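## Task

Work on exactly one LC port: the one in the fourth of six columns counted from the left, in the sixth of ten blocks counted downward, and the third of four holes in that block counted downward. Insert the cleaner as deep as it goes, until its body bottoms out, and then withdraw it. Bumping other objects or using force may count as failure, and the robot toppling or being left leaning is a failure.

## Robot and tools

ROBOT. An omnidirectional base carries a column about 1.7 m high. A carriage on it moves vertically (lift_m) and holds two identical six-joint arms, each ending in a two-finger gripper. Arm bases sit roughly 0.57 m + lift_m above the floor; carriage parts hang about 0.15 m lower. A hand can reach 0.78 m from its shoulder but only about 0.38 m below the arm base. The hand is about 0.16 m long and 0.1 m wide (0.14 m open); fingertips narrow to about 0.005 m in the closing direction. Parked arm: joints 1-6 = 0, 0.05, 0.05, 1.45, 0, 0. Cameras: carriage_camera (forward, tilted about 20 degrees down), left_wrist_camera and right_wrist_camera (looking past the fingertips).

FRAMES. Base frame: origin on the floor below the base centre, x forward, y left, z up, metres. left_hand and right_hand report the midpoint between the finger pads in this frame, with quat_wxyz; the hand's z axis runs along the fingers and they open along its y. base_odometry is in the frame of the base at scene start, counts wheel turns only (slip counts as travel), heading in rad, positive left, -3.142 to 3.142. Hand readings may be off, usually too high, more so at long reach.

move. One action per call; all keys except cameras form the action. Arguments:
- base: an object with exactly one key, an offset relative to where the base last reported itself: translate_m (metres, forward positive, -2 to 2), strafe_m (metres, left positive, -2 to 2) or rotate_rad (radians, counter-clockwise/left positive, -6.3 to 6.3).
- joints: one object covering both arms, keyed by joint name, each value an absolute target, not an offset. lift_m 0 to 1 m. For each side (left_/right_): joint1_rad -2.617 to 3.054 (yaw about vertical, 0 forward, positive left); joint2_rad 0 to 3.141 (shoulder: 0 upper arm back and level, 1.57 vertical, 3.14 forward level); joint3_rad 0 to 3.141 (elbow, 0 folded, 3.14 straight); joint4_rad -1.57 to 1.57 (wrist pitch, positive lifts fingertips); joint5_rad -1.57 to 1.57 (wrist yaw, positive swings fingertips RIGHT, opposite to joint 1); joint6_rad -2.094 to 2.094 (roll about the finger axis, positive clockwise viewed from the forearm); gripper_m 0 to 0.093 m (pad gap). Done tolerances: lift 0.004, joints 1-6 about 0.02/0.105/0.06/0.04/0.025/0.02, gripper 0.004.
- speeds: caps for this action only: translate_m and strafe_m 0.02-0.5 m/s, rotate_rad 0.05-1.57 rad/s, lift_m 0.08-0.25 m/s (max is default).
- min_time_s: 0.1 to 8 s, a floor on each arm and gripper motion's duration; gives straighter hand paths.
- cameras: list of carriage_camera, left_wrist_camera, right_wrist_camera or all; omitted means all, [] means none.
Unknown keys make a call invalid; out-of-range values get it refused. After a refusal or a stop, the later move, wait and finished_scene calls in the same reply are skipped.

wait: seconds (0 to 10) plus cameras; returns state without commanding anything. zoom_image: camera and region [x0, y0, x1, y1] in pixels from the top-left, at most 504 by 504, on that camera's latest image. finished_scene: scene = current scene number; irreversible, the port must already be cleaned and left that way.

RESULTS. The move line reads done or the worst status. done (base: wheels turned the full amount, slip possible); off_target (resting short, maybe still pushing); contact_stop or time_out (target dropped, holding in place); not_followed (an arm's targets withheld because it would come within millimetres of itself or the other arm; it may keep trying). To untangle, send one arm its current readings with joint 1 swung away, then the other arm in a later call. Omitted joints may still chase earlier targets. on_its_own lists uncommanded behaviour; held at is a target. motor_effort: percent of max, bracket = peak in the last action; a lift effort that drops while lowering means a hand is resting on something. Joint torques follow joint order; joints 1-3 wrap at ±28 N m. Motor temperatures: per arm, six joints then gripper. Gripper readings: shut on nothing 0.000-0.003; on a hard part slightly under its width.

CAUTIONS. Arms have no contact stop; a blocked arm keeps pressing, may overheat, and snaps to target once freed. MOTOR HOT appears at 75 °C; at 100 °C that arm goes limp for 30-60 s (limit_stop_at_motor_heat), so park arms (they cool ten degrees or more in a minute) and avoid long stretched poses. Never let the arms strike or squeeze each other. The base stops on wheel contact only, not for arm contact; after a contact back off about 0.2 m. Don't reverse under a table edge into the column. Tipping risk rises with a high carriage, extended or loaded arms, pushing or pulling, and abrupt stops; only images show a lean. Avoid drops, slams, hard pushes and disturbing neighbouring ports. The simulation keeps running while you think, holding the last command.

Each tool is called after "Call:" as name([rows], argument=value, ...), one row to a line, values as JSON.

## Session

Call:
move()

Scene clock: 0.00 s.
Joint torques (N m): no reading
Motor temperatures (°C): left_arm=[27 39 34 30 26 28 26] | right_arm=[29 28 33 31 28 27 28]
base_odometry: x=+0.000 y=+0.000 heading=+0.000
base_status: not commanded
joint_positions: lift_m=+0.025 left_joint1_rad=-0.560 left_joint2_rad=+1.234 left_joint3_rad=+0.857 left_joint4_rad=+0.532 left_joint5_rad=+0.183 left_joint6_rad=-0.021 left_gripper_m=+0.09396 right_joint1_rad=-0.241 right_joint2_rad=+1.487 right_joint3_rad=+1.205 right_joint4_rad=+0.258 right_joint5_rad=-0.241 right_joint6_rad=+0.011 right_gripper_m=+0.01730
joint_status: not commanded
motor_effort: lift_m=+22 drive_wheels=+4
left_hand: x=+0.5609 y=+0.0634 z=+0.9366 quat_wxyz=(+0.708, +0.239, +0.606, -0.274) (m; base frame)
right_hand: x=+0.7057 y=-0.3920 z=+0.9315 quat_wxyz=(+0.699, +0.006, +0.715, +0.005) (m; base frame)
pictures: carriage_camera, left_wrist_camera, right_wrist_camera
Images, in order (width x height): carriage_camera 672x504, left_wrist_camera 672x504, right_wrist_camera 672x504.

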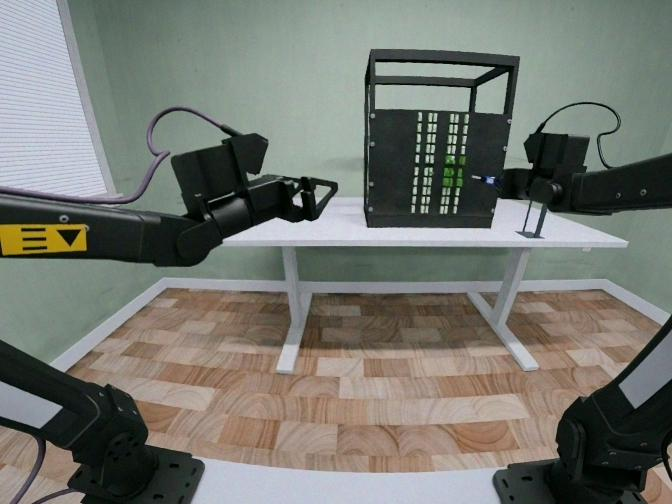

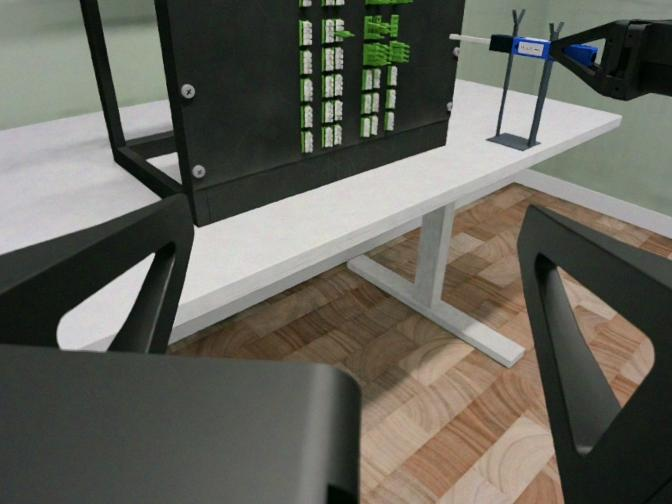

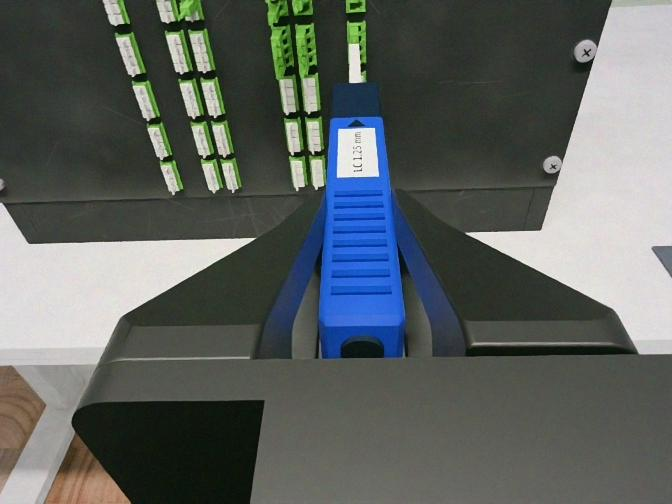

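Call:
zoom_image(camera="carriage_camera", region=[390, 100, 530, 220])

Call:
zoom_image(camera="right_wrist_camera", region=[230, 0, 400, 120])

Call:
zoom_image(camera="left_wrist_camera", region=[280, 0, 480, 150])

Scaled by 3.600 from the camera's 672x504 image, which has a finer 960x720 frame.

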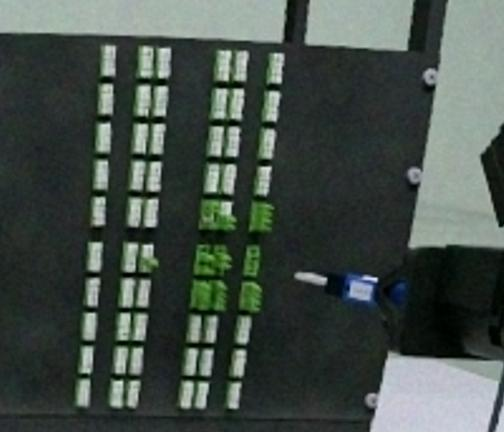

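Scaled by 2.965 from the camera's 672x504 image, which has a finer 960x720 frame.

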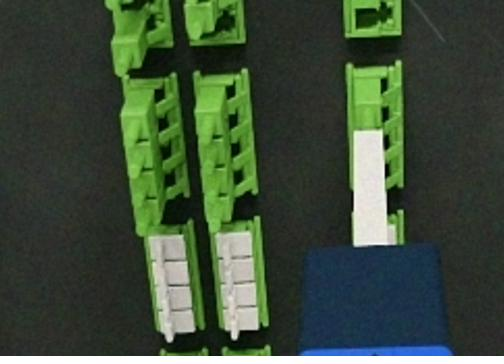

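Scaled by 2.520 from the camera's 672x504 image, which has a finer 960x720 frame.

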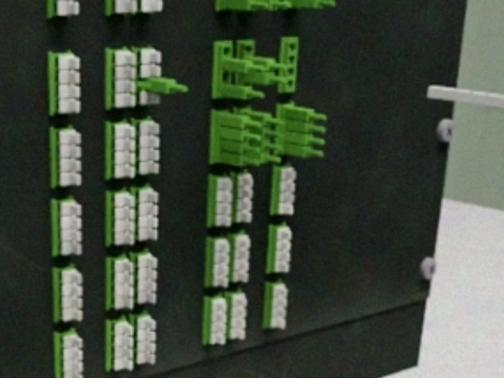

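Call:
move(joints={"left_joint1_rad": -0.5, "left_joint2_rad": 1.9, "left_joint3_rad": 1.6, "left_joint4_rad": 0.786, "left_joint5_rad": 0.429}, min_time_s=3, cameras=["carriage_camera","left_wrist_camera"])

Call:
move(joints={"left_joint1_rad": -0.61, "left_joint2_rad": 2.24, "left_joint3_rad": 1.934}, min_time_s=2, cameras=["carriage_camera","left_wrist_camera","right_wrist_camera"])

Call:
zoom_image(camera="left_wrist_camera", region=[150, 150, 400, 320])

Scene clock: 3.93 s.
Joint torques (N m): left_arm=[0.16 -9.05 9.74 1.82 0.07 0.09] | right_arm=[0.09 -6.75 8.81 2.21 -0.11 -0.1]
Motor temperatures (°C): left_arm=[27 40 35 32 26 28 26] | right_arm=[29 29 33 33 28 27 28]
move: done
base_odometry: x=+0.000 y=+0.000 heading=+0.000
base_status: not commanded
joint_positions: lift_m=+0.025 left_joint1_rad=-0.507 left_joint2_rad=+1.883 left_joint3_rad=+1.575 left_joint4_rad=+0.772 left_joint5_rad=+0.413 left_joint6_rad=-0.021 left_gripper_m=+0.09396 right_joint1_rad=-0.241 right_joint2_rad=+1.487 right_joint3_rad=+1.205 right_joint4_rad=+0.258 right_joint5_rad=-0.241 right_joint6_rad=+0.011 right_gripper_m=+0.01730
joint_status: all done
motor_effort: lift_m=+22(22) drive_wheels=+2(2)
left_hand: x=+0.6755 y=-0.0175 z=+1.0218 quat_wxyz=(+0.776, +0.293, +0.458, -0.321) (m; base frame)
right_hand: x=+0.7057 y=-0.3920 z=+0.9315 quat_wxyz=(+0.699, +0.006, +0.715, +0.005) (m; base frame)
pictures: carriage_camera, left_wrist_camera
Images, in order (width x height): carriage_camera 672x504, left_wrist_camera 672x504.

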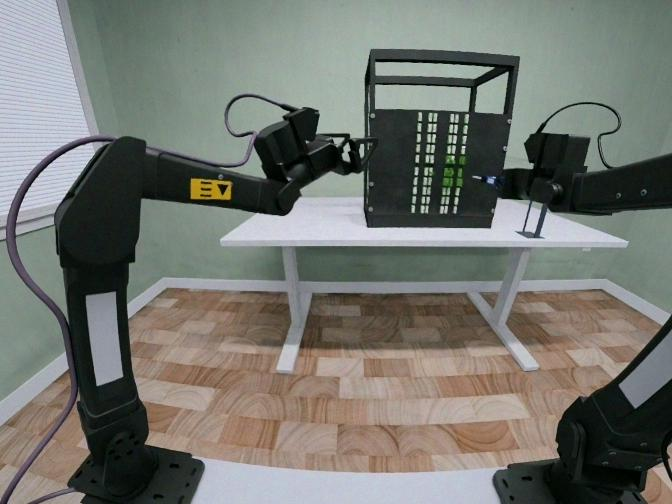

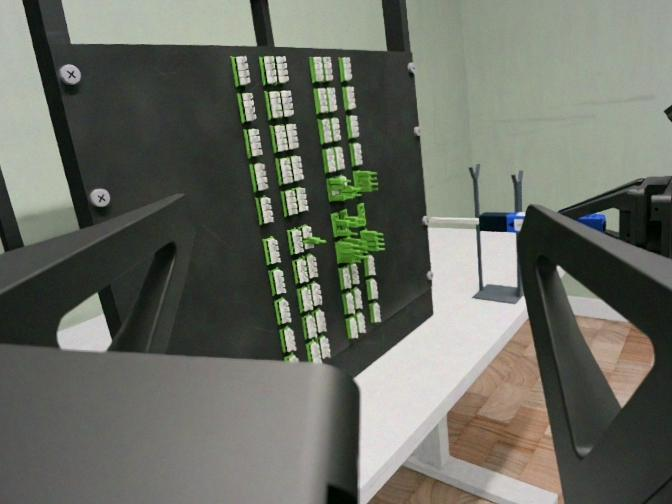

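Scene clock: 6.23 s.
Joint torques (N m): left_arm=[-0.81 -11.77 9.73 1.8 0.05 0.08] | right_arm=[0.13 -6.69 8.8 2.21 -0.08 -0.11]
Motor temperatures (°C): left_arm=[27 41 36 32 26 28 26] | right_arm=[29 29 33 33 28 27 28]
move: done
base_odometry: x=+0.000 y=+0.000 heading=+0.000
base_status: not commanded
joint_positions: lift_m=+0.025 left_joint1_rad=-0.604 left_joint2_rad=+2.221 left_joint3_rad=+1.908 left_joint4_rad=+0.775 left_joint5_rad=+0.414 left_joint6_rad=-0.021 left_gripper_m=+0.09396 right_joint1_rad=-0.241 right_joint2_rad=+1.487 right_joint3_rad=+1.205 right_joint4_rad=+0.258 right_joint5_rad=-0.241 right_joint6_rad=+0.011 right_gripper_m=+0.01730
joint_status: all done
motor_effort: lift_m=+22(22) drive_wheels=+2(2)
left_hand: x=+0.7057 y=-0.1048 z=+0.9795 quat_wxyz=(+0.759, +0.315, +0.443, -0.359) (m; base frame)
right_hand: x=+0.7057 y=-0.3920 z=+0.9315 quat_wxyz=(+0.699, +0.006, +0.715, +0.005) (m; base frame)
pictures: carriage_camera, left_wrist_camera, right_wrist_camera
Images, in order (width x height): carriage_camera 672x504, left_wrist_camera 672x504, right_wrist_camera 672x504.

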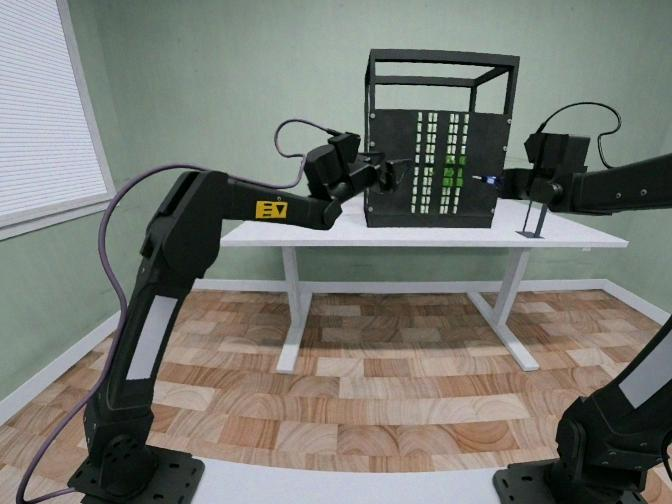

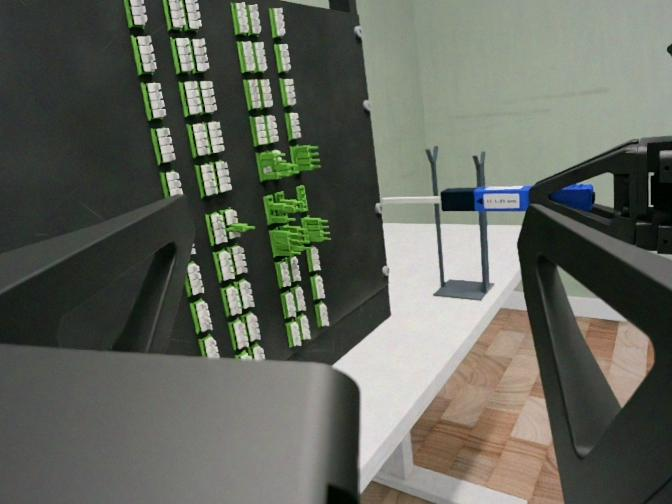

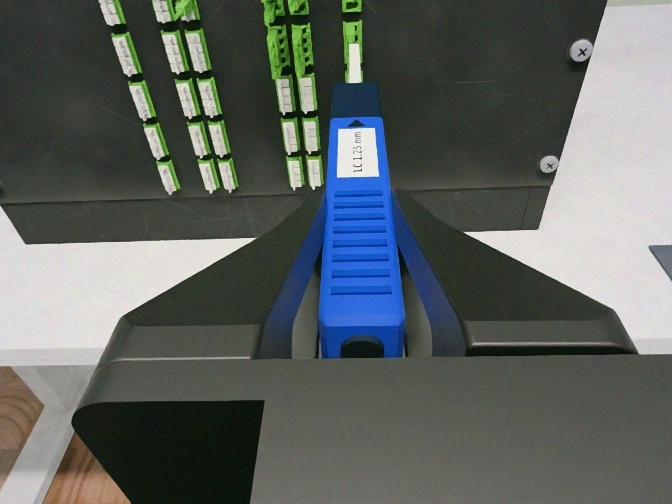

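Scaled by 2.016 from the camera's 672x504 image, which has a finer 960x720 frame.

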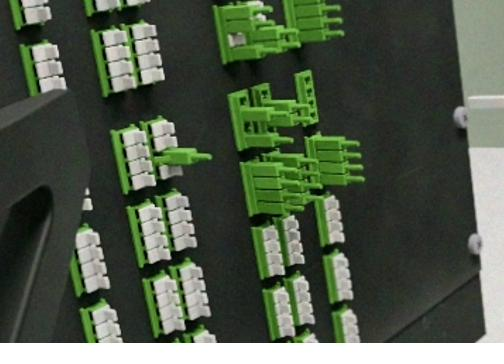

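Call:
zoom_image(camera="left_wrist_camera", region=[250, 170, 330, 240])

Call:
zoom_image(camera="carriage_camera", region=[430, 160, 480, 200])

Scaled by 6.300 from the camera's 672x504 image, which has a finer 960x720 frame.

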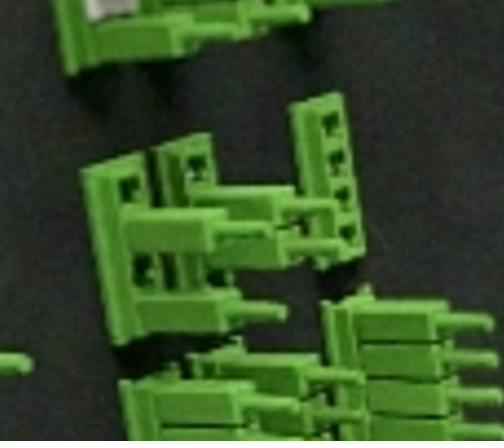

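Scaled by 10.080 from the camera's 672x504 image, which has a finer 960x720 frame.

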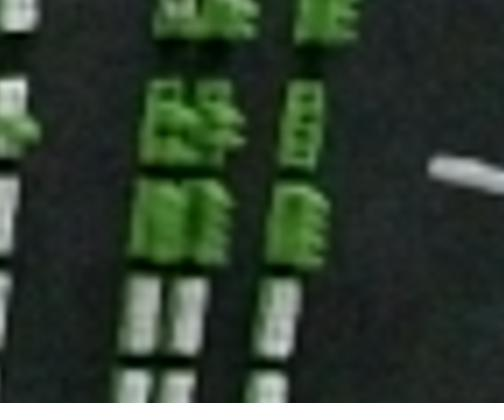

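Call:
move(base={"rotate_rad": 0.03}, joints={"lift_m": 0.052, "right_joint1_rad": -0.213, "right_joint2_rad": 1.513, "right_joint3_rad": 1.183, "right_joint4_rad": 0.236, "right_joint5_rad": -0.192, "left_joint1_rad": -0.615, "left_joint2_rad": 2.26, "left_joint3_rad": 1.955, "left_joint4_rad": 0.79, "left_joint5_rad": 0.44}, min_time_s=1.5, cameras=[])

Call:
wait(seconds=1)

Scene clock: 9.47 s.
Joint torques (N m): left_arm=[-0.95 -11.82 9.72 1.68 0.05 0.08] | right_arm=[0.66 -5.74 6.67 2.15 0.03 -0.1]
Motor temperatures (°C): left_arm=[27 42 37 33 26 28 26] | right_arm=[29 29 33 34 28 27 29]
move: done
base_odometry: x=+0.000 y=+0.000 heading=+0.029
base_status: done
joint_positions: lift_m=+0.052 left_joint1_rad=-0.607 left_joint2_rad=+2.240 left_joint3_rad=+1.930 left_joint4_rad=+0.788 left_joint5_rad=+0.424 left_joint6_rad=-0.021 left_gripper_m=+0.09396 right_joint1_rad=-0.219 right_joint2_rad=+1.499 right_joint3_rad=+1.205 right_joint4_rad=+0.247 right_joint5_rad=-0.201 right_joint6_rad=+0.011 right_gripper_m=+0.01729
joint_status: all done
motor_effort: lift_m=+21(26) drive_wheels=-9(12)
left_hand: x=+0.7047 y=-0.1090 z=+1.0066 quat_wxyz=(+0.760, +0.319, +0.435, -0.362) (m; base frame)
right_hand: x=+0.7101 y=-0.3885 z=+0.9497 quat_wxyz=(+0.691, +0.014, +0.723, +0.001) (m; base frame)
pictures: none
No camera images: "cameras" was empty.

Scene clock: 10.47 s.
Joint torques (N m): left_arm=[-0.95 -11.82 9.72 1.68 0.04 0.08] | right_arm=[0.66 -5.76 6.57 2.18 0 -0.1]
Motor temperatures (°C): left_arm=[27 43 37 33 26 28 26] | right_arm=[29 29 33 34 28 27 29]
base_odometry: x=+0.000 y=+0.000 heading=+0.029
base_status: done
joint_positions: lift_m=+0.052 left_joint1_rad=-0.607 left_joint2_rad=+2.240 left_joint3_rad=+1.930 left_joint4_rad=+0.788 left_joint5_rad=+0.425 left_joint6_rad=-0.021 left_gripper_m=+0.09396 right_joint1_rad=-0.219 right_joint2_rad=+1.499 right_joint3_rad=+1.205 right_joint4_rad=+0.246 right_joint5_rad=-0.200 right_joint6_rad=+0.011 right_gripper_m=+0.01729
joint_status: all done
motor_effort: lift_m=+21(26) drive_wheels=-9(12)
left_hand: x=+0.7046 y=-0.1090 z=+1.0066 quat_wxyz=(+0.760, +0.319, +0.434, -0.362) (m; base frame)
right_hand: x=+0.7101 y=-0.3886 z=+0.9496 quat_wxyz=(+0.691, +0.014, +0.723, +0.001) (m; base frame)
wait: 1.00 s; at rest by 0.27 s
pictures: carriage_camera, left_wrist_camera, right_wrist_camera
Images, in order (width x height): carriage_camera 672x504, left_wrist_camera 672x504, right_wrist_camera 672x504.

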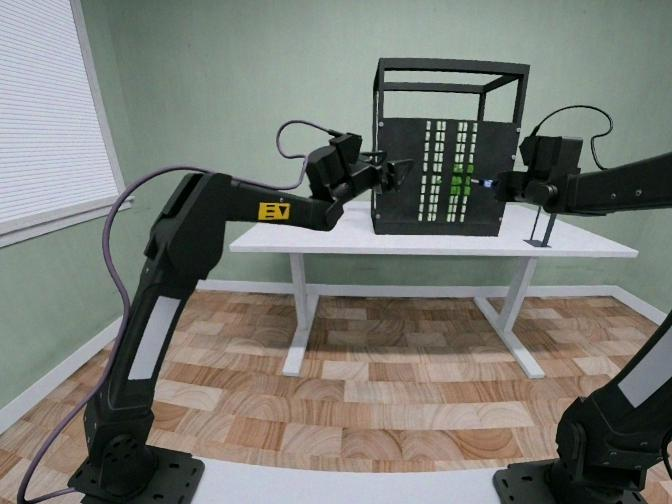

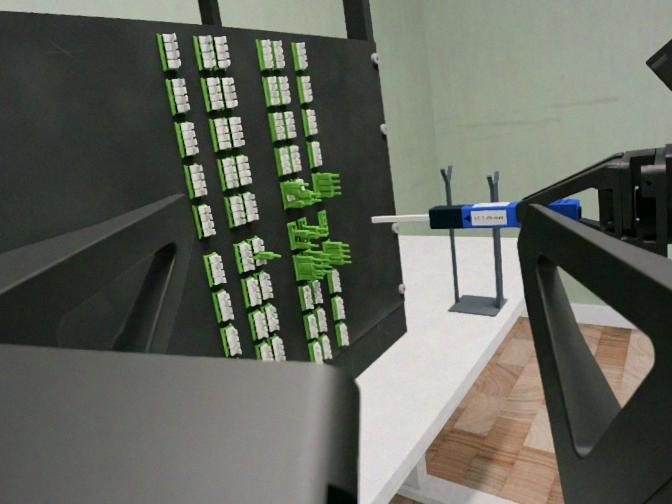

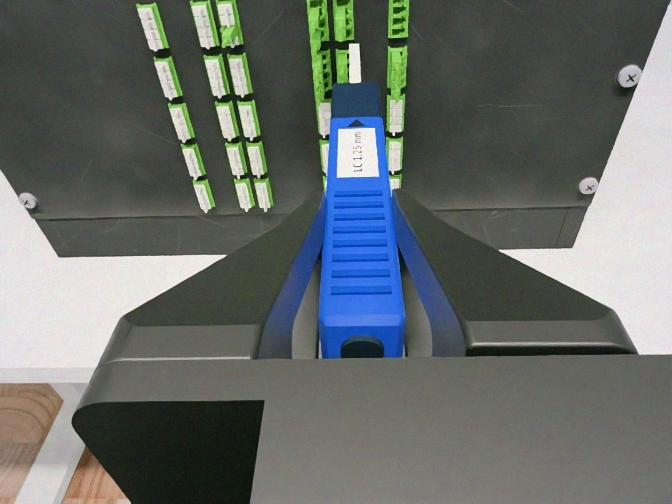

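Call:
move(joints={"right_joint3_rad": 1.168}, min_time_s=1, cameras=[])

Call:
wait(seconds=0.5, cameras=[])

Scene clock: 12.27 s.
Joint torques (N m): left_arm=[-0.85 -11.81 9.72 1.68 0.05 0.08] | right_arm=[0.72 -5.7 6.84 2.2 -0.01 -0.09]
Motor temperatures (°C): left_arm=[27 43 38 33 26 28 26] | right_arm=[29 29 34 34 28 27 29]
move: done
base_odometry: x=+0.000 y=+0.000 heading=+0.029
base_status: not commanded
joint_positions: lift_m=+0.052 left_joint1_rad=-0.609 left_joint2_rad=+2.240 left_joint3_rad=+1.930 left_joint4_rad=+0.788 left_joint5_rad=+0.425 left_joint6_rad=-0.021 left_gripper_m=+0.09396 right_joint1_rad=-0.219 right_joint2_rad=+1.499 right_joint3_rad=+1.188 right_joint4_rad=+0.246 right_joint5_rad=-0.200 right_joint6_rad=+0.011 right_gripper_m=+0.01729
joint_status: all done
motor_effort: lift_m=+21(21) drive_wheels=-9(9)
left_hand: x=+0.7041 y=-0.1096 z=+1.0066 quat_wxyz=(+0.760, +0.320, +0.434, -0.363) (m; base frame)
right_hand: x=+0.7096 y=-0.3885 z=+0.9409 quat_wxyz=(+0.684, +0.015, +0.729, +0.002) (m; base frame)
pictures: none
No camera images: "cameras" was empty.

Scene clock: 12.77 s.
Joint torques (N m): left_arm=[-0.85 -11.81 9.72 1.68 0.05 0.09] | right_arm=[0.76 -5.71 6.91 2.18 -0.03 -0.07]
Motor temperatures (°C): left_arm=[27 43 38 33 26 28 26] | right_arm=[29 29 34 35 28 27 29]
base_odometry: x=+0.000 y=+0.000 heading=+0.029
base_status: not commanded
joint_positions: lift_m=+0.052 left_joint1_rad=-0.609 left_joint2_rad=+2.240 left_joint3_rad=+1.930 left_joint4_rad=+0.788 left_joint5_rad=+0.425 left_joint6_rad=-0.021 left_gripper_m=+0.09396 right_joint1_rad=-0.219 right_joint2_rad=+1.499 right_joint3_rad=+1.188 right_joint4_rad=+0.246 right_joint5_rad=-0.200 right_joint6_rad=+0.011 right_gripper_m=+0.01729
joint_status: all done
motor_effort: lift_m=+21(21) drive_wheels=-9(9)
left_hand: x=+0.7041 y=-0.1096 z=+1.0066 quat_wxyz=(+0.760, +0.320, +0.434, -0.363) (m; base frame)
right_hand: x=+0.7096 y=-0.3885 z=+0.9409 quat_wxyz=(+0.684, +0.015, +0.729, +0.002) (m; base frame)
wait: 0.50 s; at rest by 0.27 s
pictures: none
No camera images: "cameras" was empty.

Call:
move(base={"strafe_m": 0.020}, speeds={"strafe_m": 0.05}, cameras=[])

Call:
move(base={"translate_m": 0.03}, speeds={"translate_m": 0.05}, cameras=[])

Call:
wait(seconds=1, cameras=["left_wrist_camera","right_wrist_camera"])

Call:
zoom_image(camera="left_wrist_camera", region=[280, 150, 460, 290])

Call:
zoom_image(camera="right_wrist_camera", region=[310, 0, 420, 90])

Scene clock: 14.07 s.
Joint torques (N m): left_arm=[-0.58 -11.99 9.69 1.67 0.04 0.08] | right_arm=[0.29 -5.82 6.86 2.2 -0.02 -0.09]
Motor temperatures (°C): left_arm=[27 44 38 33 26 28 26] | right_arm=[29 29 34 35 28 27 29]
move: done
base_odometry: x=-0.001 y=+0.020 heading=+0.029
base_status: done
joint_positions: lift_m=+0.052 left_joint1_rad=-0.612 left_joint2_rad=+2.241 left_joint3_rad=+1.930 left_joint4_rad=+0.788 left_joint5_rad=+0.426 left_joint6_rad=-0.021 left_gripper_m=+0.09396 right_joint1_rad=-0.215 right_joint2_rad=+1.499 right_joint3_rad=+1.188 right_joint4_rad=+0.244 right_joint5_rad=-0.197 right_joint6_rad=+0.011 right_gripper_m=+0.01729
joint_status: not commanded
motor_effort: lift_m=+21(21) drive_wheels=-6(14)
left_hand: x=+0.7029 y=-0.1116 z=+1.0058 quat_wxyz=(+0.759, +0.321, +0.434, -0.364) (m; base frame)
right_hand: x=+0.7098 y=-0.3872 z=+0.9406 quat_wxyz=(+0.684, +0.015, +0.730, +0.002) (m; base frame)
pictures: none
No camera images: "cameras" was empty.

Scene clock: 15.17 s.
Joint torques (N m): left_arm=[-0.57 -12 9.59 1.7 0.03 0.08] | right_arm=[0.29 -6.08 6.82 2.21 -0.04 -0.1]
Motor temperatures (°C): left_arm=[27 45 38 33 26 28 26] | right_arm=[29 29 34 35 28 27 29]
move: done
base_odometry: x=+0.029 y=+0.021 heading=+0.029
base_status: done
joint_positions: lift_m=+0.052 left_joint1_rad=-0.612 left_joint2_rad=+2.242 left_joint3_rad=+1.931 left_joint4_rad=+0.788 left_joint5_rad=+0.426 left_joint6_rad=-0.021 left_gripper_m=+0.09396 right_joint1_rad=-0.215 right_joint2_rad=+1.502 right_joint3_rad=+1.188 right_joint4_rad=+0.243 right_joint5_rad=-0.197 right_joint6_rad=+0.011 right_gripper_m=+0.01729
joint_status: not commanded
motor_effort: lift_m=+21(21) drive_wheels=+11(11)
left_hand: x=+0.7031 y=-0.1117 z=+1.0054 quat_wxyz=(+0.759, +0.321, +0.434, -0.364) (m; base frame)
right_hand: x=+0.7105 y=-0.3874 z=+0.9387 quat_wxyz=(+0.682, +0.015, +0.731, +0.003) (m; base frame)
pictures: none
No camera images: "cameras" was empty.

Scene clock: 16.17 s.
Joint torques (N m): left_arm=[-0.57 -12.11 9.62 1.68 0.04 0.08] | right_arm=[0.35 -6.01 6.86 2.24 -0.02 -0.11]
Motor temperatures (°C): left_arm=[27 45 38 34 26 28 26] | right_arm=[29 29 34 35 28 27 29]
base_odometry: x=+0.029 y=+0.021 heading=+0.029
base_status: done
joint_positions: lift_m=+0.052 left_joint1_rad=-0.612 left_joint2_rad=+2.242 left_joint3_rad=+1.931 left_joint4_rad=+0.788 left_joint5_rad=+0.426 left_joint6_rad=-0.021 left_gripper_m=+0.09396 right_joint1_rad=-0.215 right_joint2_rad=+1.502 right_joint3_rad=+1.188 right_joint4_rad=+0.243 right_joint5_rad=-0.197 right_joint6_rad=+0.011 right_gripper_m=+0.01729
joint_status: not commanded
motor_effort: lift_m=+21(21) drive_wheels=+11(11)
left_hand: x=+0.7031 y=-0.1117 z=+1.0054 quat_wxyz=(+0.759, +0.321, +0.434, -0.364) (m; base frame)
right_hand: x=+0.7105 y=-0.3874 z=+0.9387 quat_wxyz=(+0.682, +0.015, +0.731, +0.003) (m; base frame)
wait: 1.00 s; at rest by 0.27 s
pictures: left_wrist_camera, right_wrist_camera
Images, in order (width x height): left_wrist_camera 672x504, right_wrist_camera 672x504.

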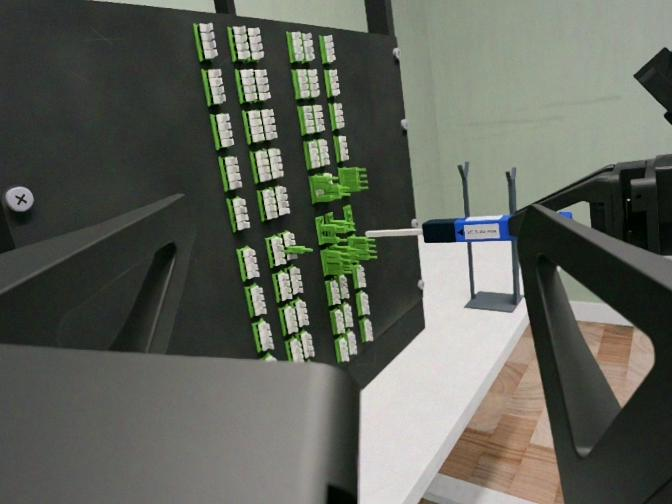

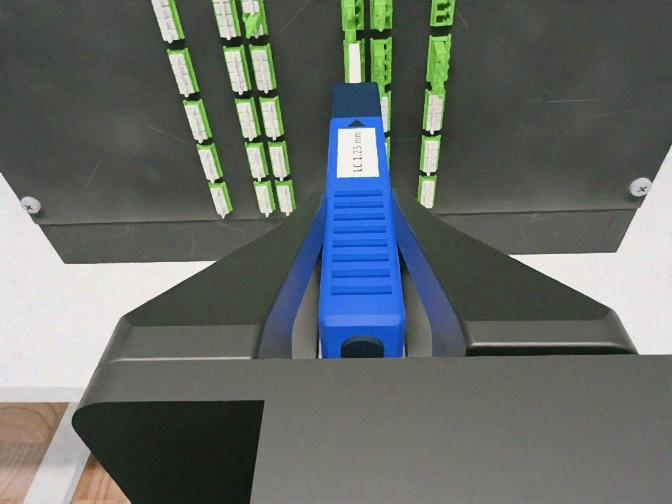

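Scaled by 2.800 from the camera's 672x504 image, which has a finer 960x720 frame.

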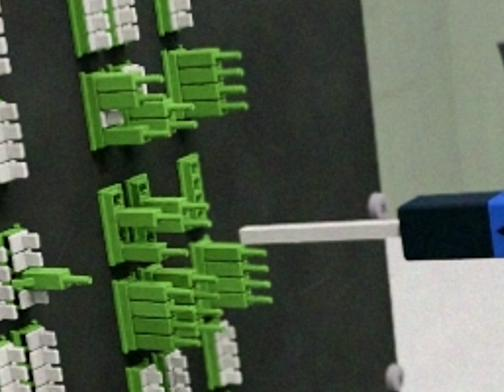

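Scaled by 4.582 from the camera's 672x504 image, which has a finer 960x720 frame.

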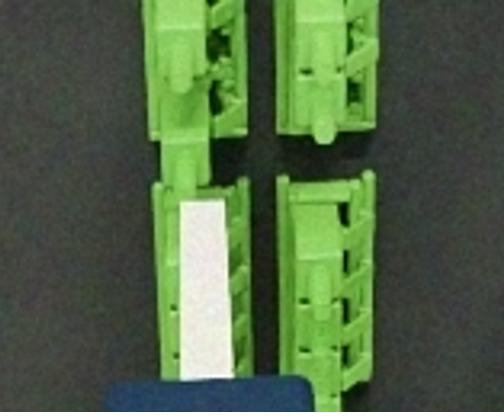

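Call:
zoom_image(camera="left_wrist_camera", region=[305, 160, 395, 230])

Call:
zoom_image(camera="left_wrist_camera", region=[305, 210, 395, 280])

Call:
zoom_image(camera="left_wrist_camera", region=[360, 200, 480, 260])

Scaled by 5.600 from the camera's 672x504 image, which has a finer 960x720 frame.

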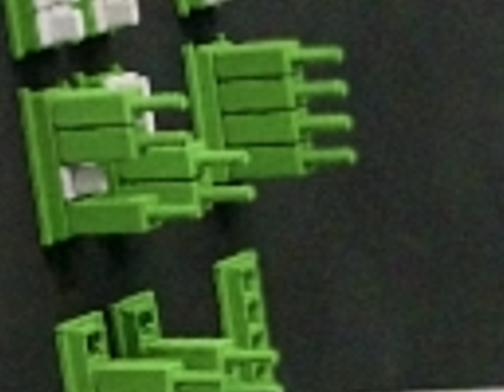

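Scaled by 5.600 from the camera's 672x504 image, which has a finer 960x720 frame.

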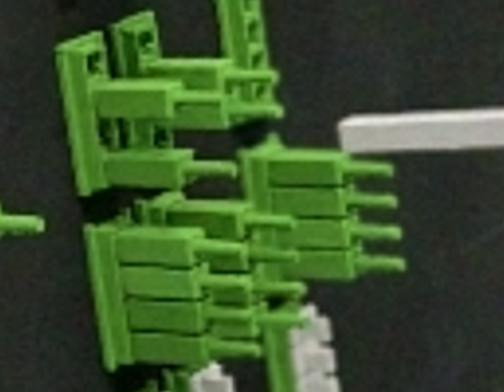

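Scaled by 4.200 from the camera's 672x504 image, which has a finer 960x720 frame.

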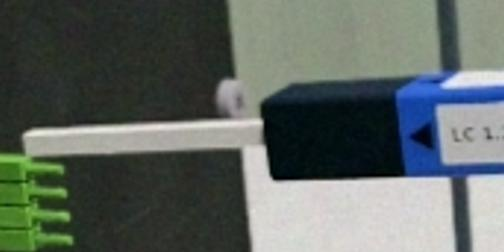

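Call:
move(base={"translate_m": -0.02}, joints={"right_joint4_rad": 0.345, "lift_m": 0.024}, min_time_s=1.5, cameras=[])

Call:
wait(seconds=1, cameras=["left_wrist_camera","right_wrist_camera"])

Call:
zoom_image(camera="left_wrist_camera", region=[280, 120, 490, 280])

Call:
zoom_image(camera="right_wrist_camera", region=[310, 0, 420, 90])

Scene clock: 20.70 s.
Joint torques (N m): left_arm=[-0.46 -13.48 8.76 1.63 0.03 0.08] | right_arm=[0.32 -6.82 7.65 2.35 -0.03 -0.1]
Motor temperatures (°C): left_arm=[27 48 39 34 26 28 26] | right_arm=[29 30 34 36 28 27 29]
move: done
base_odometry: x=+0.009 y=+0.020 heading=+0.030
base_status: done
joint_positions: lift_m=+0.024 left_joint1_rad=-0.614 left_joint2_rad=+2.257 left_joint3_rad=+1.941 left_joint4_rad=+0.792 left_joint5_rad=+0.427 left_joint6_rad=-0.021 left_gripper_m=+0.09396 right_joint1_rad=-0.215 right_joint2_rad=+1.509 right_joint3_rad=+1.179 right_joint4_rad=+0.335 right_joint5_rad=-0.197 right_joint6_rad=+0.011 right_gripper_m=+0.01729
joint_status: all done
motor_effort: lift_m=+22(24) drive_wheels=-7(11)
left_hand: x=+0.7045 y=-0.1145 z=+0.9736 quat_wxyz=(+0.758, +0.322, +0.434, -0.365) (m; base frame)
right_hand: x=+0.7126 y=-0.3879 z=+0.9251 quat_wxyz=(+0.709, +0.010, +0.705, -0.003) (m; base frame)
pictures: none
No camera images: "cameras" was empty.

Scene clock: 21.70 s.
Joint torques (N m): left_arm=[-0.44 -13.49 8.76 1.63 0.03 0.08] | right_arm=[0.34 -6.83 7.66 2.4 -0.03 -0.07]
Motor temperatures (°C): left_arm=[27 48 39 34 26 28 26] | right_arm=[29 30 34 36 28 27 29]
base_odometry: x=+0.009 y=+0.020 heading=+0.030
base_status: done
joint_positions: lift_m=+0.024 left_joint1_rad=-0.614 left_joint2_rad=+2.257 left_joint3_rad=+1.941 left_joint4_rad=+0.792 left_joint5_rad=+0.427 left_joint6_rad=-0.021 left_gripper_m=+0.09396 right_joint1_rad=-0.215 right_joint2_rad=+1.509 right_joint3_rad=+1.179 right_joint4_rad=+0.336 right_joint5_rad=-0.197 right_joint6_rad=+0.011 right_gripper_m=+0.01729
joint_status: all done
motor_effort: lift_m=+23(24) drive_wheels=-7(11)
left_hand: x=+0.7045 y=-0.1145 z=+0.9736 quat_wxyz=(+0.758, +0.322, +0.434, -0.365) (m; base frame)
right_hand: x=+0.7126 y=-0.3879 z=+0.9253 quat_wxyz=(+0.709, +0.010, +0.705, -0.003) (m; base frame)
wait: 1.00 s; at rest by 0.27 s
pictures: left_wrist_camera, right_wrist_camera
Images, in order (width x height): left_wrist_camera 672x504, right_wrist_camera 672x504.

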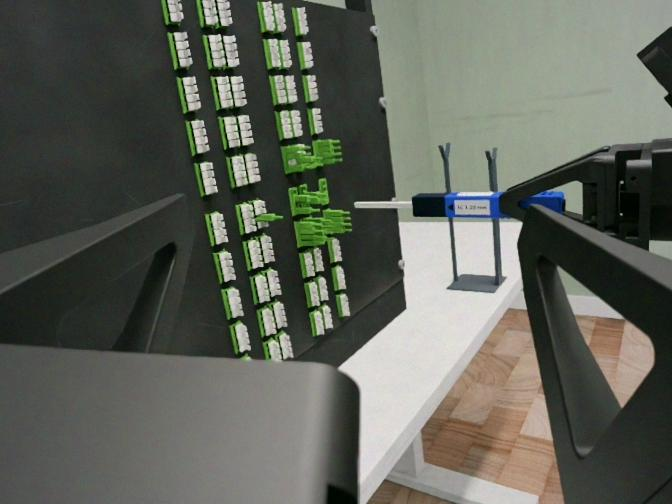

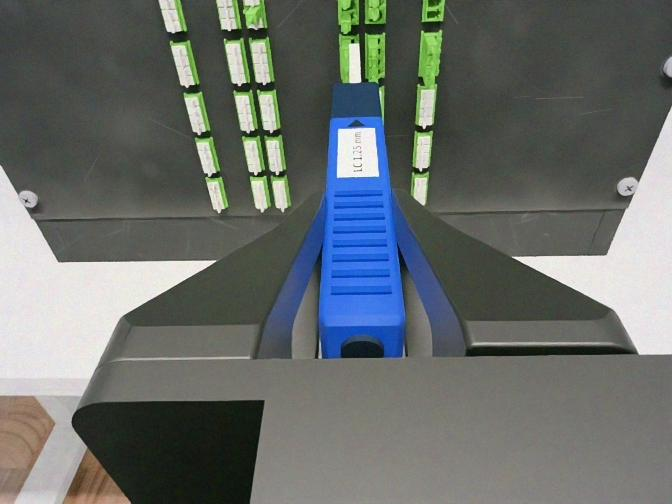

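Scaled by 2.400 from the camera's 672x504 image, which has a finer 960x720 frame.

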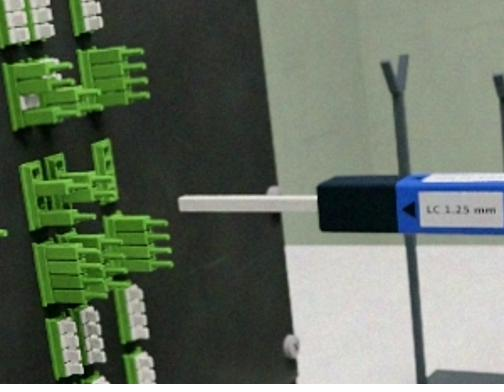

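Scaled by 4.582 from the camera's 672x504 image, which has a finer 960x720 frame.

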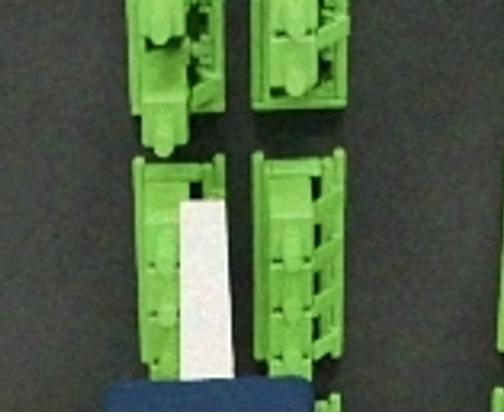

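Call:
zoom_image(camera="left_wrist_camera", region=[280, 130, 400, 250])

Call:
move(base={"translate_m": 0.03}, speeds={"translate_m": 0.05}, cameras=[])

Call:
wait(seconds=1, cameras=["left_wrist_camera","right_wrist_camera"])

Call:
zoom_image(camera="left_wrist_camera", region=[300, 130, 420, 250])

Call:
zoom_image(camera="right_wrist_camera", region=[310, 0, 420, 90])

Scaled by 4.200 from the camera's 672x504 image, which has a finer 960x720 frame.

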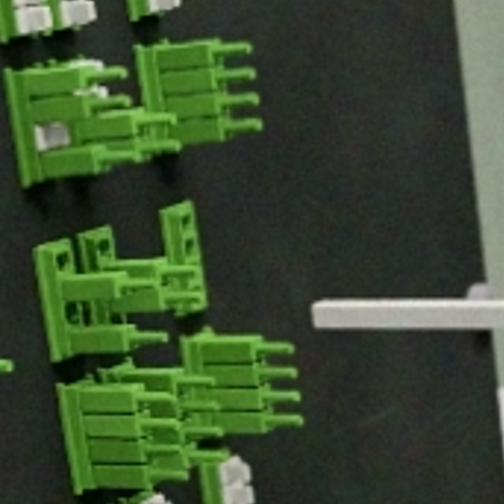

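Scene clock: 23.20 s.
Joint torques (N m): left_arm=[-0.46 -13.48 8.92 1.65 0.02 0.09] | right_arm=[0.54 -6.74 7.65 2.37 -0.04 -0.1]
Motor temperatures (°C): left_arm=[27 49 40 34 26 28 26] | right_arm=[29 30 34 37 28 27 29]
move: done
base_odometry: x=+0.039 y=+0.021 heading=+0.029
base_status: done
joint_positions: lift_m=+0.024 left_joint1_rad=-0.614 left_joint2_rad=+2.257 left_joint3_rad=+1.941 left_joint4_rad=+0.792 left_joint5_rad=+0.427 left_joint6_rad=-0.021 left_gripper_m=+0.09396 right_joint1_rad=-0.215 right_joint2_rad=+1.509 right_joint3_rad=+1.179 right_joint4_rad=+0.339 right_joint5_rad=-0.197 right_joint6_rad=+0.011 right_gripper_m=+0.01729
joint_status: not commanded
motor_effort: lift_m=+22(23) drive_wheels=+10(10)
left_hand: x=+0.7045 y=-0.1145 z=+0.9736 quat_wxyz=(+0.758, +0.322, +0.434, -0.365) (m; base frame)
right_hand: x=+0.7126 y=-0.3879 z=+0.9261 quat_wxyz=(+0.710, +0.010, +0.704, -0.003) (m; base frame)
pictures: none
No camera images: "cameras" was empty.

Scene clock: 24.20 s.
Joint torques (N m): left_arm=[-0.46 -13.5 8.76 1.64 0.02 0.09] | right_arm=[0.34 -6.75 7.65 2.37 -0.04 -0.09]
Motor temperatures (°C): left_arm=[27 50 40 34 26 28 26] | right_arm=[29 30 34 37 28 27 29]
base_odometry: x=+0.039 y=+0.021 heading=+0.029
base_status: done
joint_positions: lift_m=+0.024 left_joint1_rad=-0.614 left_joint2_rad=+2.257 left_joint3_rad=+1.941 left_joint4_rad=+0.792 left_joint5_rad=+0.427 left_joint6_rad=-0.021 left_gripper_m=+0.09396 right_joint1_rad=-0.215 right_joint2_rad=+1.509 right_joint3_rad=+1.179 right_joint4_rad=+0.339 right_joint5_rad=-0.197 right_joint6_rad=+0.011 right_gripper_m=+0.01729
joint_status: not commanded
motor_effort: lift_m=+22(23) drive_wheels=+10(10)
left_hand: x=+0.7045 y=-0.1145 z=+0.9736 quat_wxyz=(+0.758, +0.322, +0.434, -0.365) (m; base frame)
right_hand: x=+0.7126 y=-0.3879 z=+0.9261 quat_wxyz=(+0.710, +0.010, +0.704, -0.003) (m; base frame)
wait: 1.00 s; at rest by 0.27 s
pictures: left_wrist_camera, right_wrist_camera
Images, in order (width x height): left_wrist_camera 672x504, right_wrist_camera 672x504.

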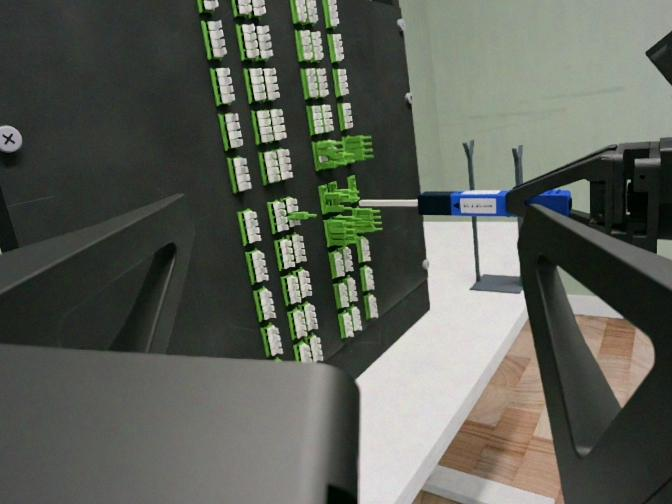

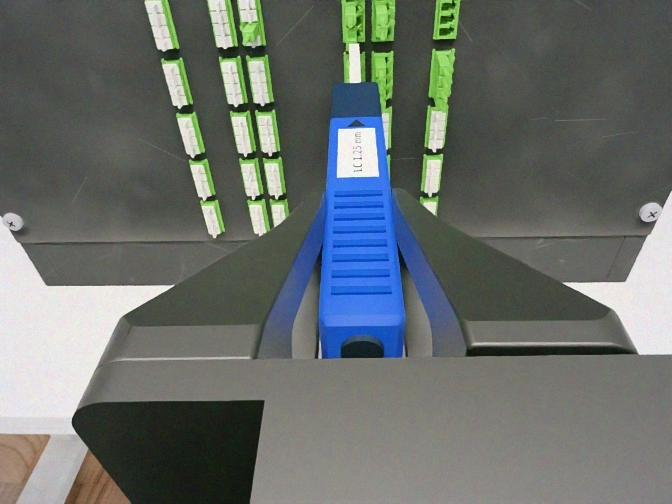

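Scaled by 4.200 from the camera's 672x504 image, which has a finer 960x720 frame.

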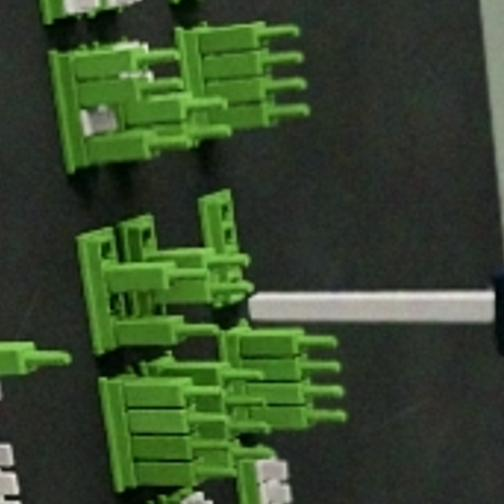

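Scaled by 4.582 from the camera's 672x504 image, which has a finer 960x720 frame.

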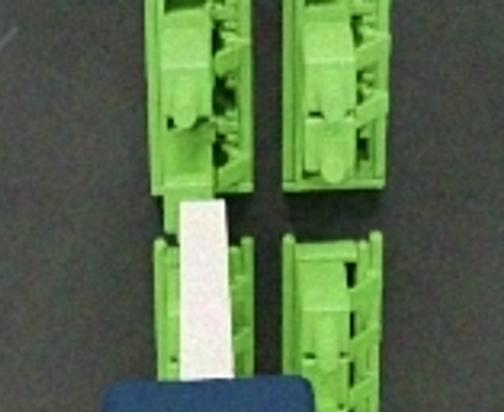

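Call:
zoom_image(camera="left_wrist_camera", region=[305, 130, 385, 175])

Call:
zoom_image(camera="left_wrist_camera", region=[315, 175, 385, 250])

Scaled by 6.300 from the camera's 672x504 image, which has a finer 960x720 frame.

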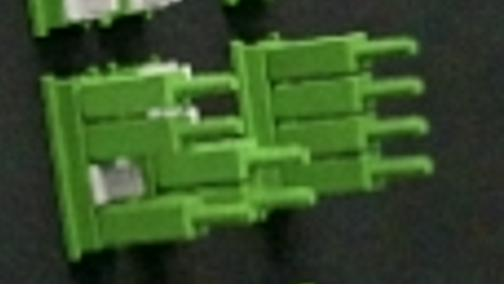

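Scaled by 6.720 from the camera's 672x504 image, which has a finer 960x720 frame.

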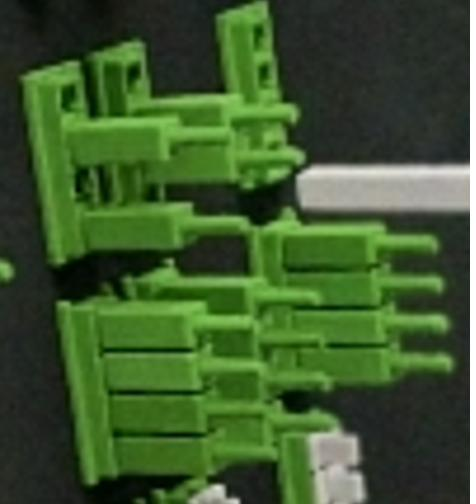

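Call:
move(base={"translate_m": 0.005}, joints={"right_joint4_rad": 0.3, "lift_m": 0.038}, min_time_s=1, cameras=[])

Call:
wait(seconds=1, cameras=["left_wrist_camera","right_wrist_camera"])

Call:
zoom_image(camera="left_wrist_camera", region=[300, 160, 440, 260])

Call:
zoom_image(camera="right_wrist_camera", region=[320, 0, 400, 80])

Scene clock: 27.33 s.
Joint torques (N m): left_arm=[-0.44 -13.64 8.42 1.61 0.02 0.08] | right_arm=[0.29 -6.76 7.61 2.13 -0.02 -0.09]
Motor temperatures (°C): left_arm=[27 52 40 35 26 28 26] | right_arm=[29 30 35 37 28 27 29]
move: done
base_odometry: x=+0.044 y=+0.021 heading=+0.029
base_status: done
joint_positions: lift_m=+0.038 left_joint1_rad=-0.614 left_joint2_rad=+2.258 left_joint3_rad=+1.945 left_joint4_rad=+0.794 left_joint5_rad=+0.427 left_joint6_rad=-0.021 left_gripper_m=+0.09396 right_joint1_rad=-0.215 right_joint2_rad=+1.509 right_joint3_rad=+1.179 right_joint4_rad=+0.311 right_joint5_rad=-0.197 right_joint6_rad=+0.011 right_gripper_m=+0.01729
joint_status: all done
motor_effort: lift_m=+21(26) drive_wheels=+10(17)
left_hand: x=+0.7042 y=-0.1143 z=+0.9894 quat_wxyz=(+0.760, +0.321, +0.432, -0.365) (m; base frame)
right_hand: x=+0.7126 y=-0.3879 z=+0.9336 quat_wxyz=(+0.701, +0.012, +0.713, -0.001) (m; base frame)
pictures: none
No camera images: "cameras" was empty.

Scene clock: 28.33 s.
Joint torques (N m): left_arm=[-0.44 -13.59 8.43 1.61 0.02 0.08] | right_arm=[0.29 -6.82 7.71 2.17 -0.04 -0.12]
Motor temperatures (°C): left_arm=[27 52 40 35 26 28 26] | right_arm=[29 30 35 37 28 27 29]
base_odometry: x=+0.044 y=+0.021 heading=+0.029
base_status: done
joint_positions: lift_m=+0.038 left_joint1_rad=-0.614 left_joint2_rad=+2.258 left_joint3_rad=+1.945 left_joint4_rad=+0.794 left_joint5_rad=+0.427 left_joint6_rad=-0.021 left_gripper_m=+0.09396 right_joint1_rad=-0.215 right_joint2_rad=+1.509 right_joint3_rad=+1.179 right_joint4_rad=+0.311 right_joint5_rad=-0.197 right_joint6_rad=+0.011 right_gripper_m=+0.01729
joint_status: all done
motor_effort: lift_m=+21(26) drive_wheels=+10(17)
left_hand: x=+0.7042 y=-0.1143 z=+0.9894 quat_wxyz=(+0.760, +0.321, +0.432, -0.365) (m; base frame)
right_hand: x=+0.7126 y=-0.3879 z=+0.9334 quat_wxyz=(+0.700, +0.012, +0.714, -0.001) (m; base frame)
wait: 1.00 s; at rest by 0.27 s
pictures: left_wrist_camera, right_wrist_camera
Images, in order (width x height): left_wrist_camera 672x504, right_wrist_camera 672x504.

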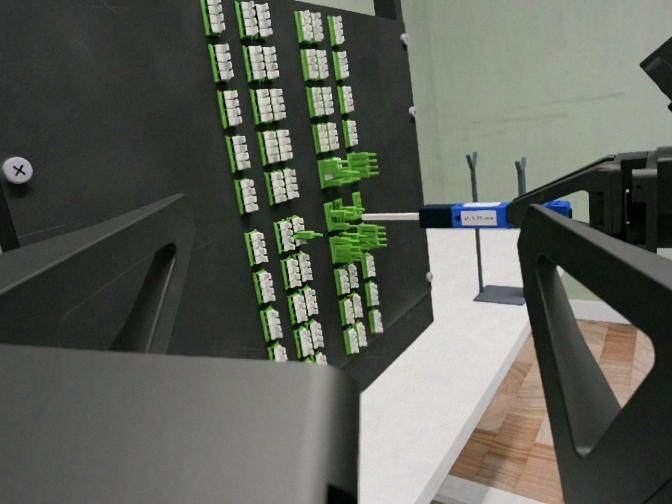

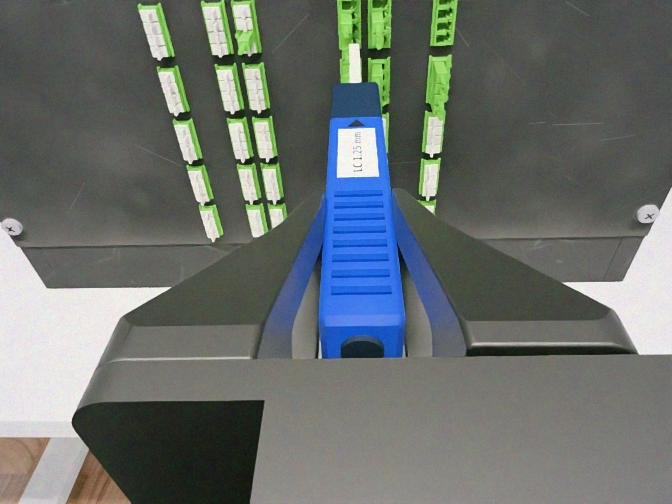

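Scaled by 3.600 from the camera's 672x504 image, which has a finer 960x720 frame.

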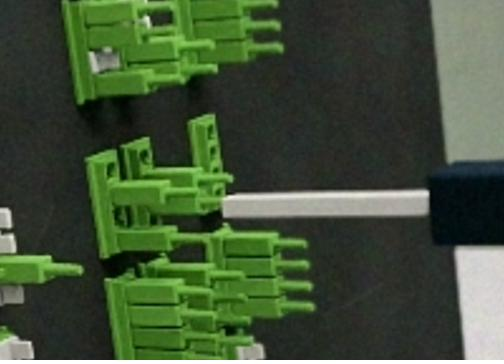

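Scaled by 6.300 from the camera's 672x504 image, which has a finer 960x720 frame.

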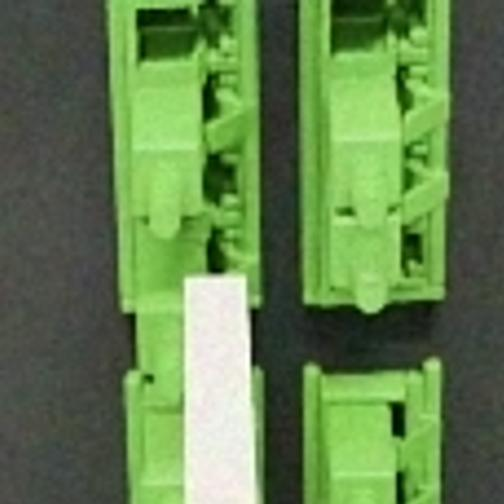

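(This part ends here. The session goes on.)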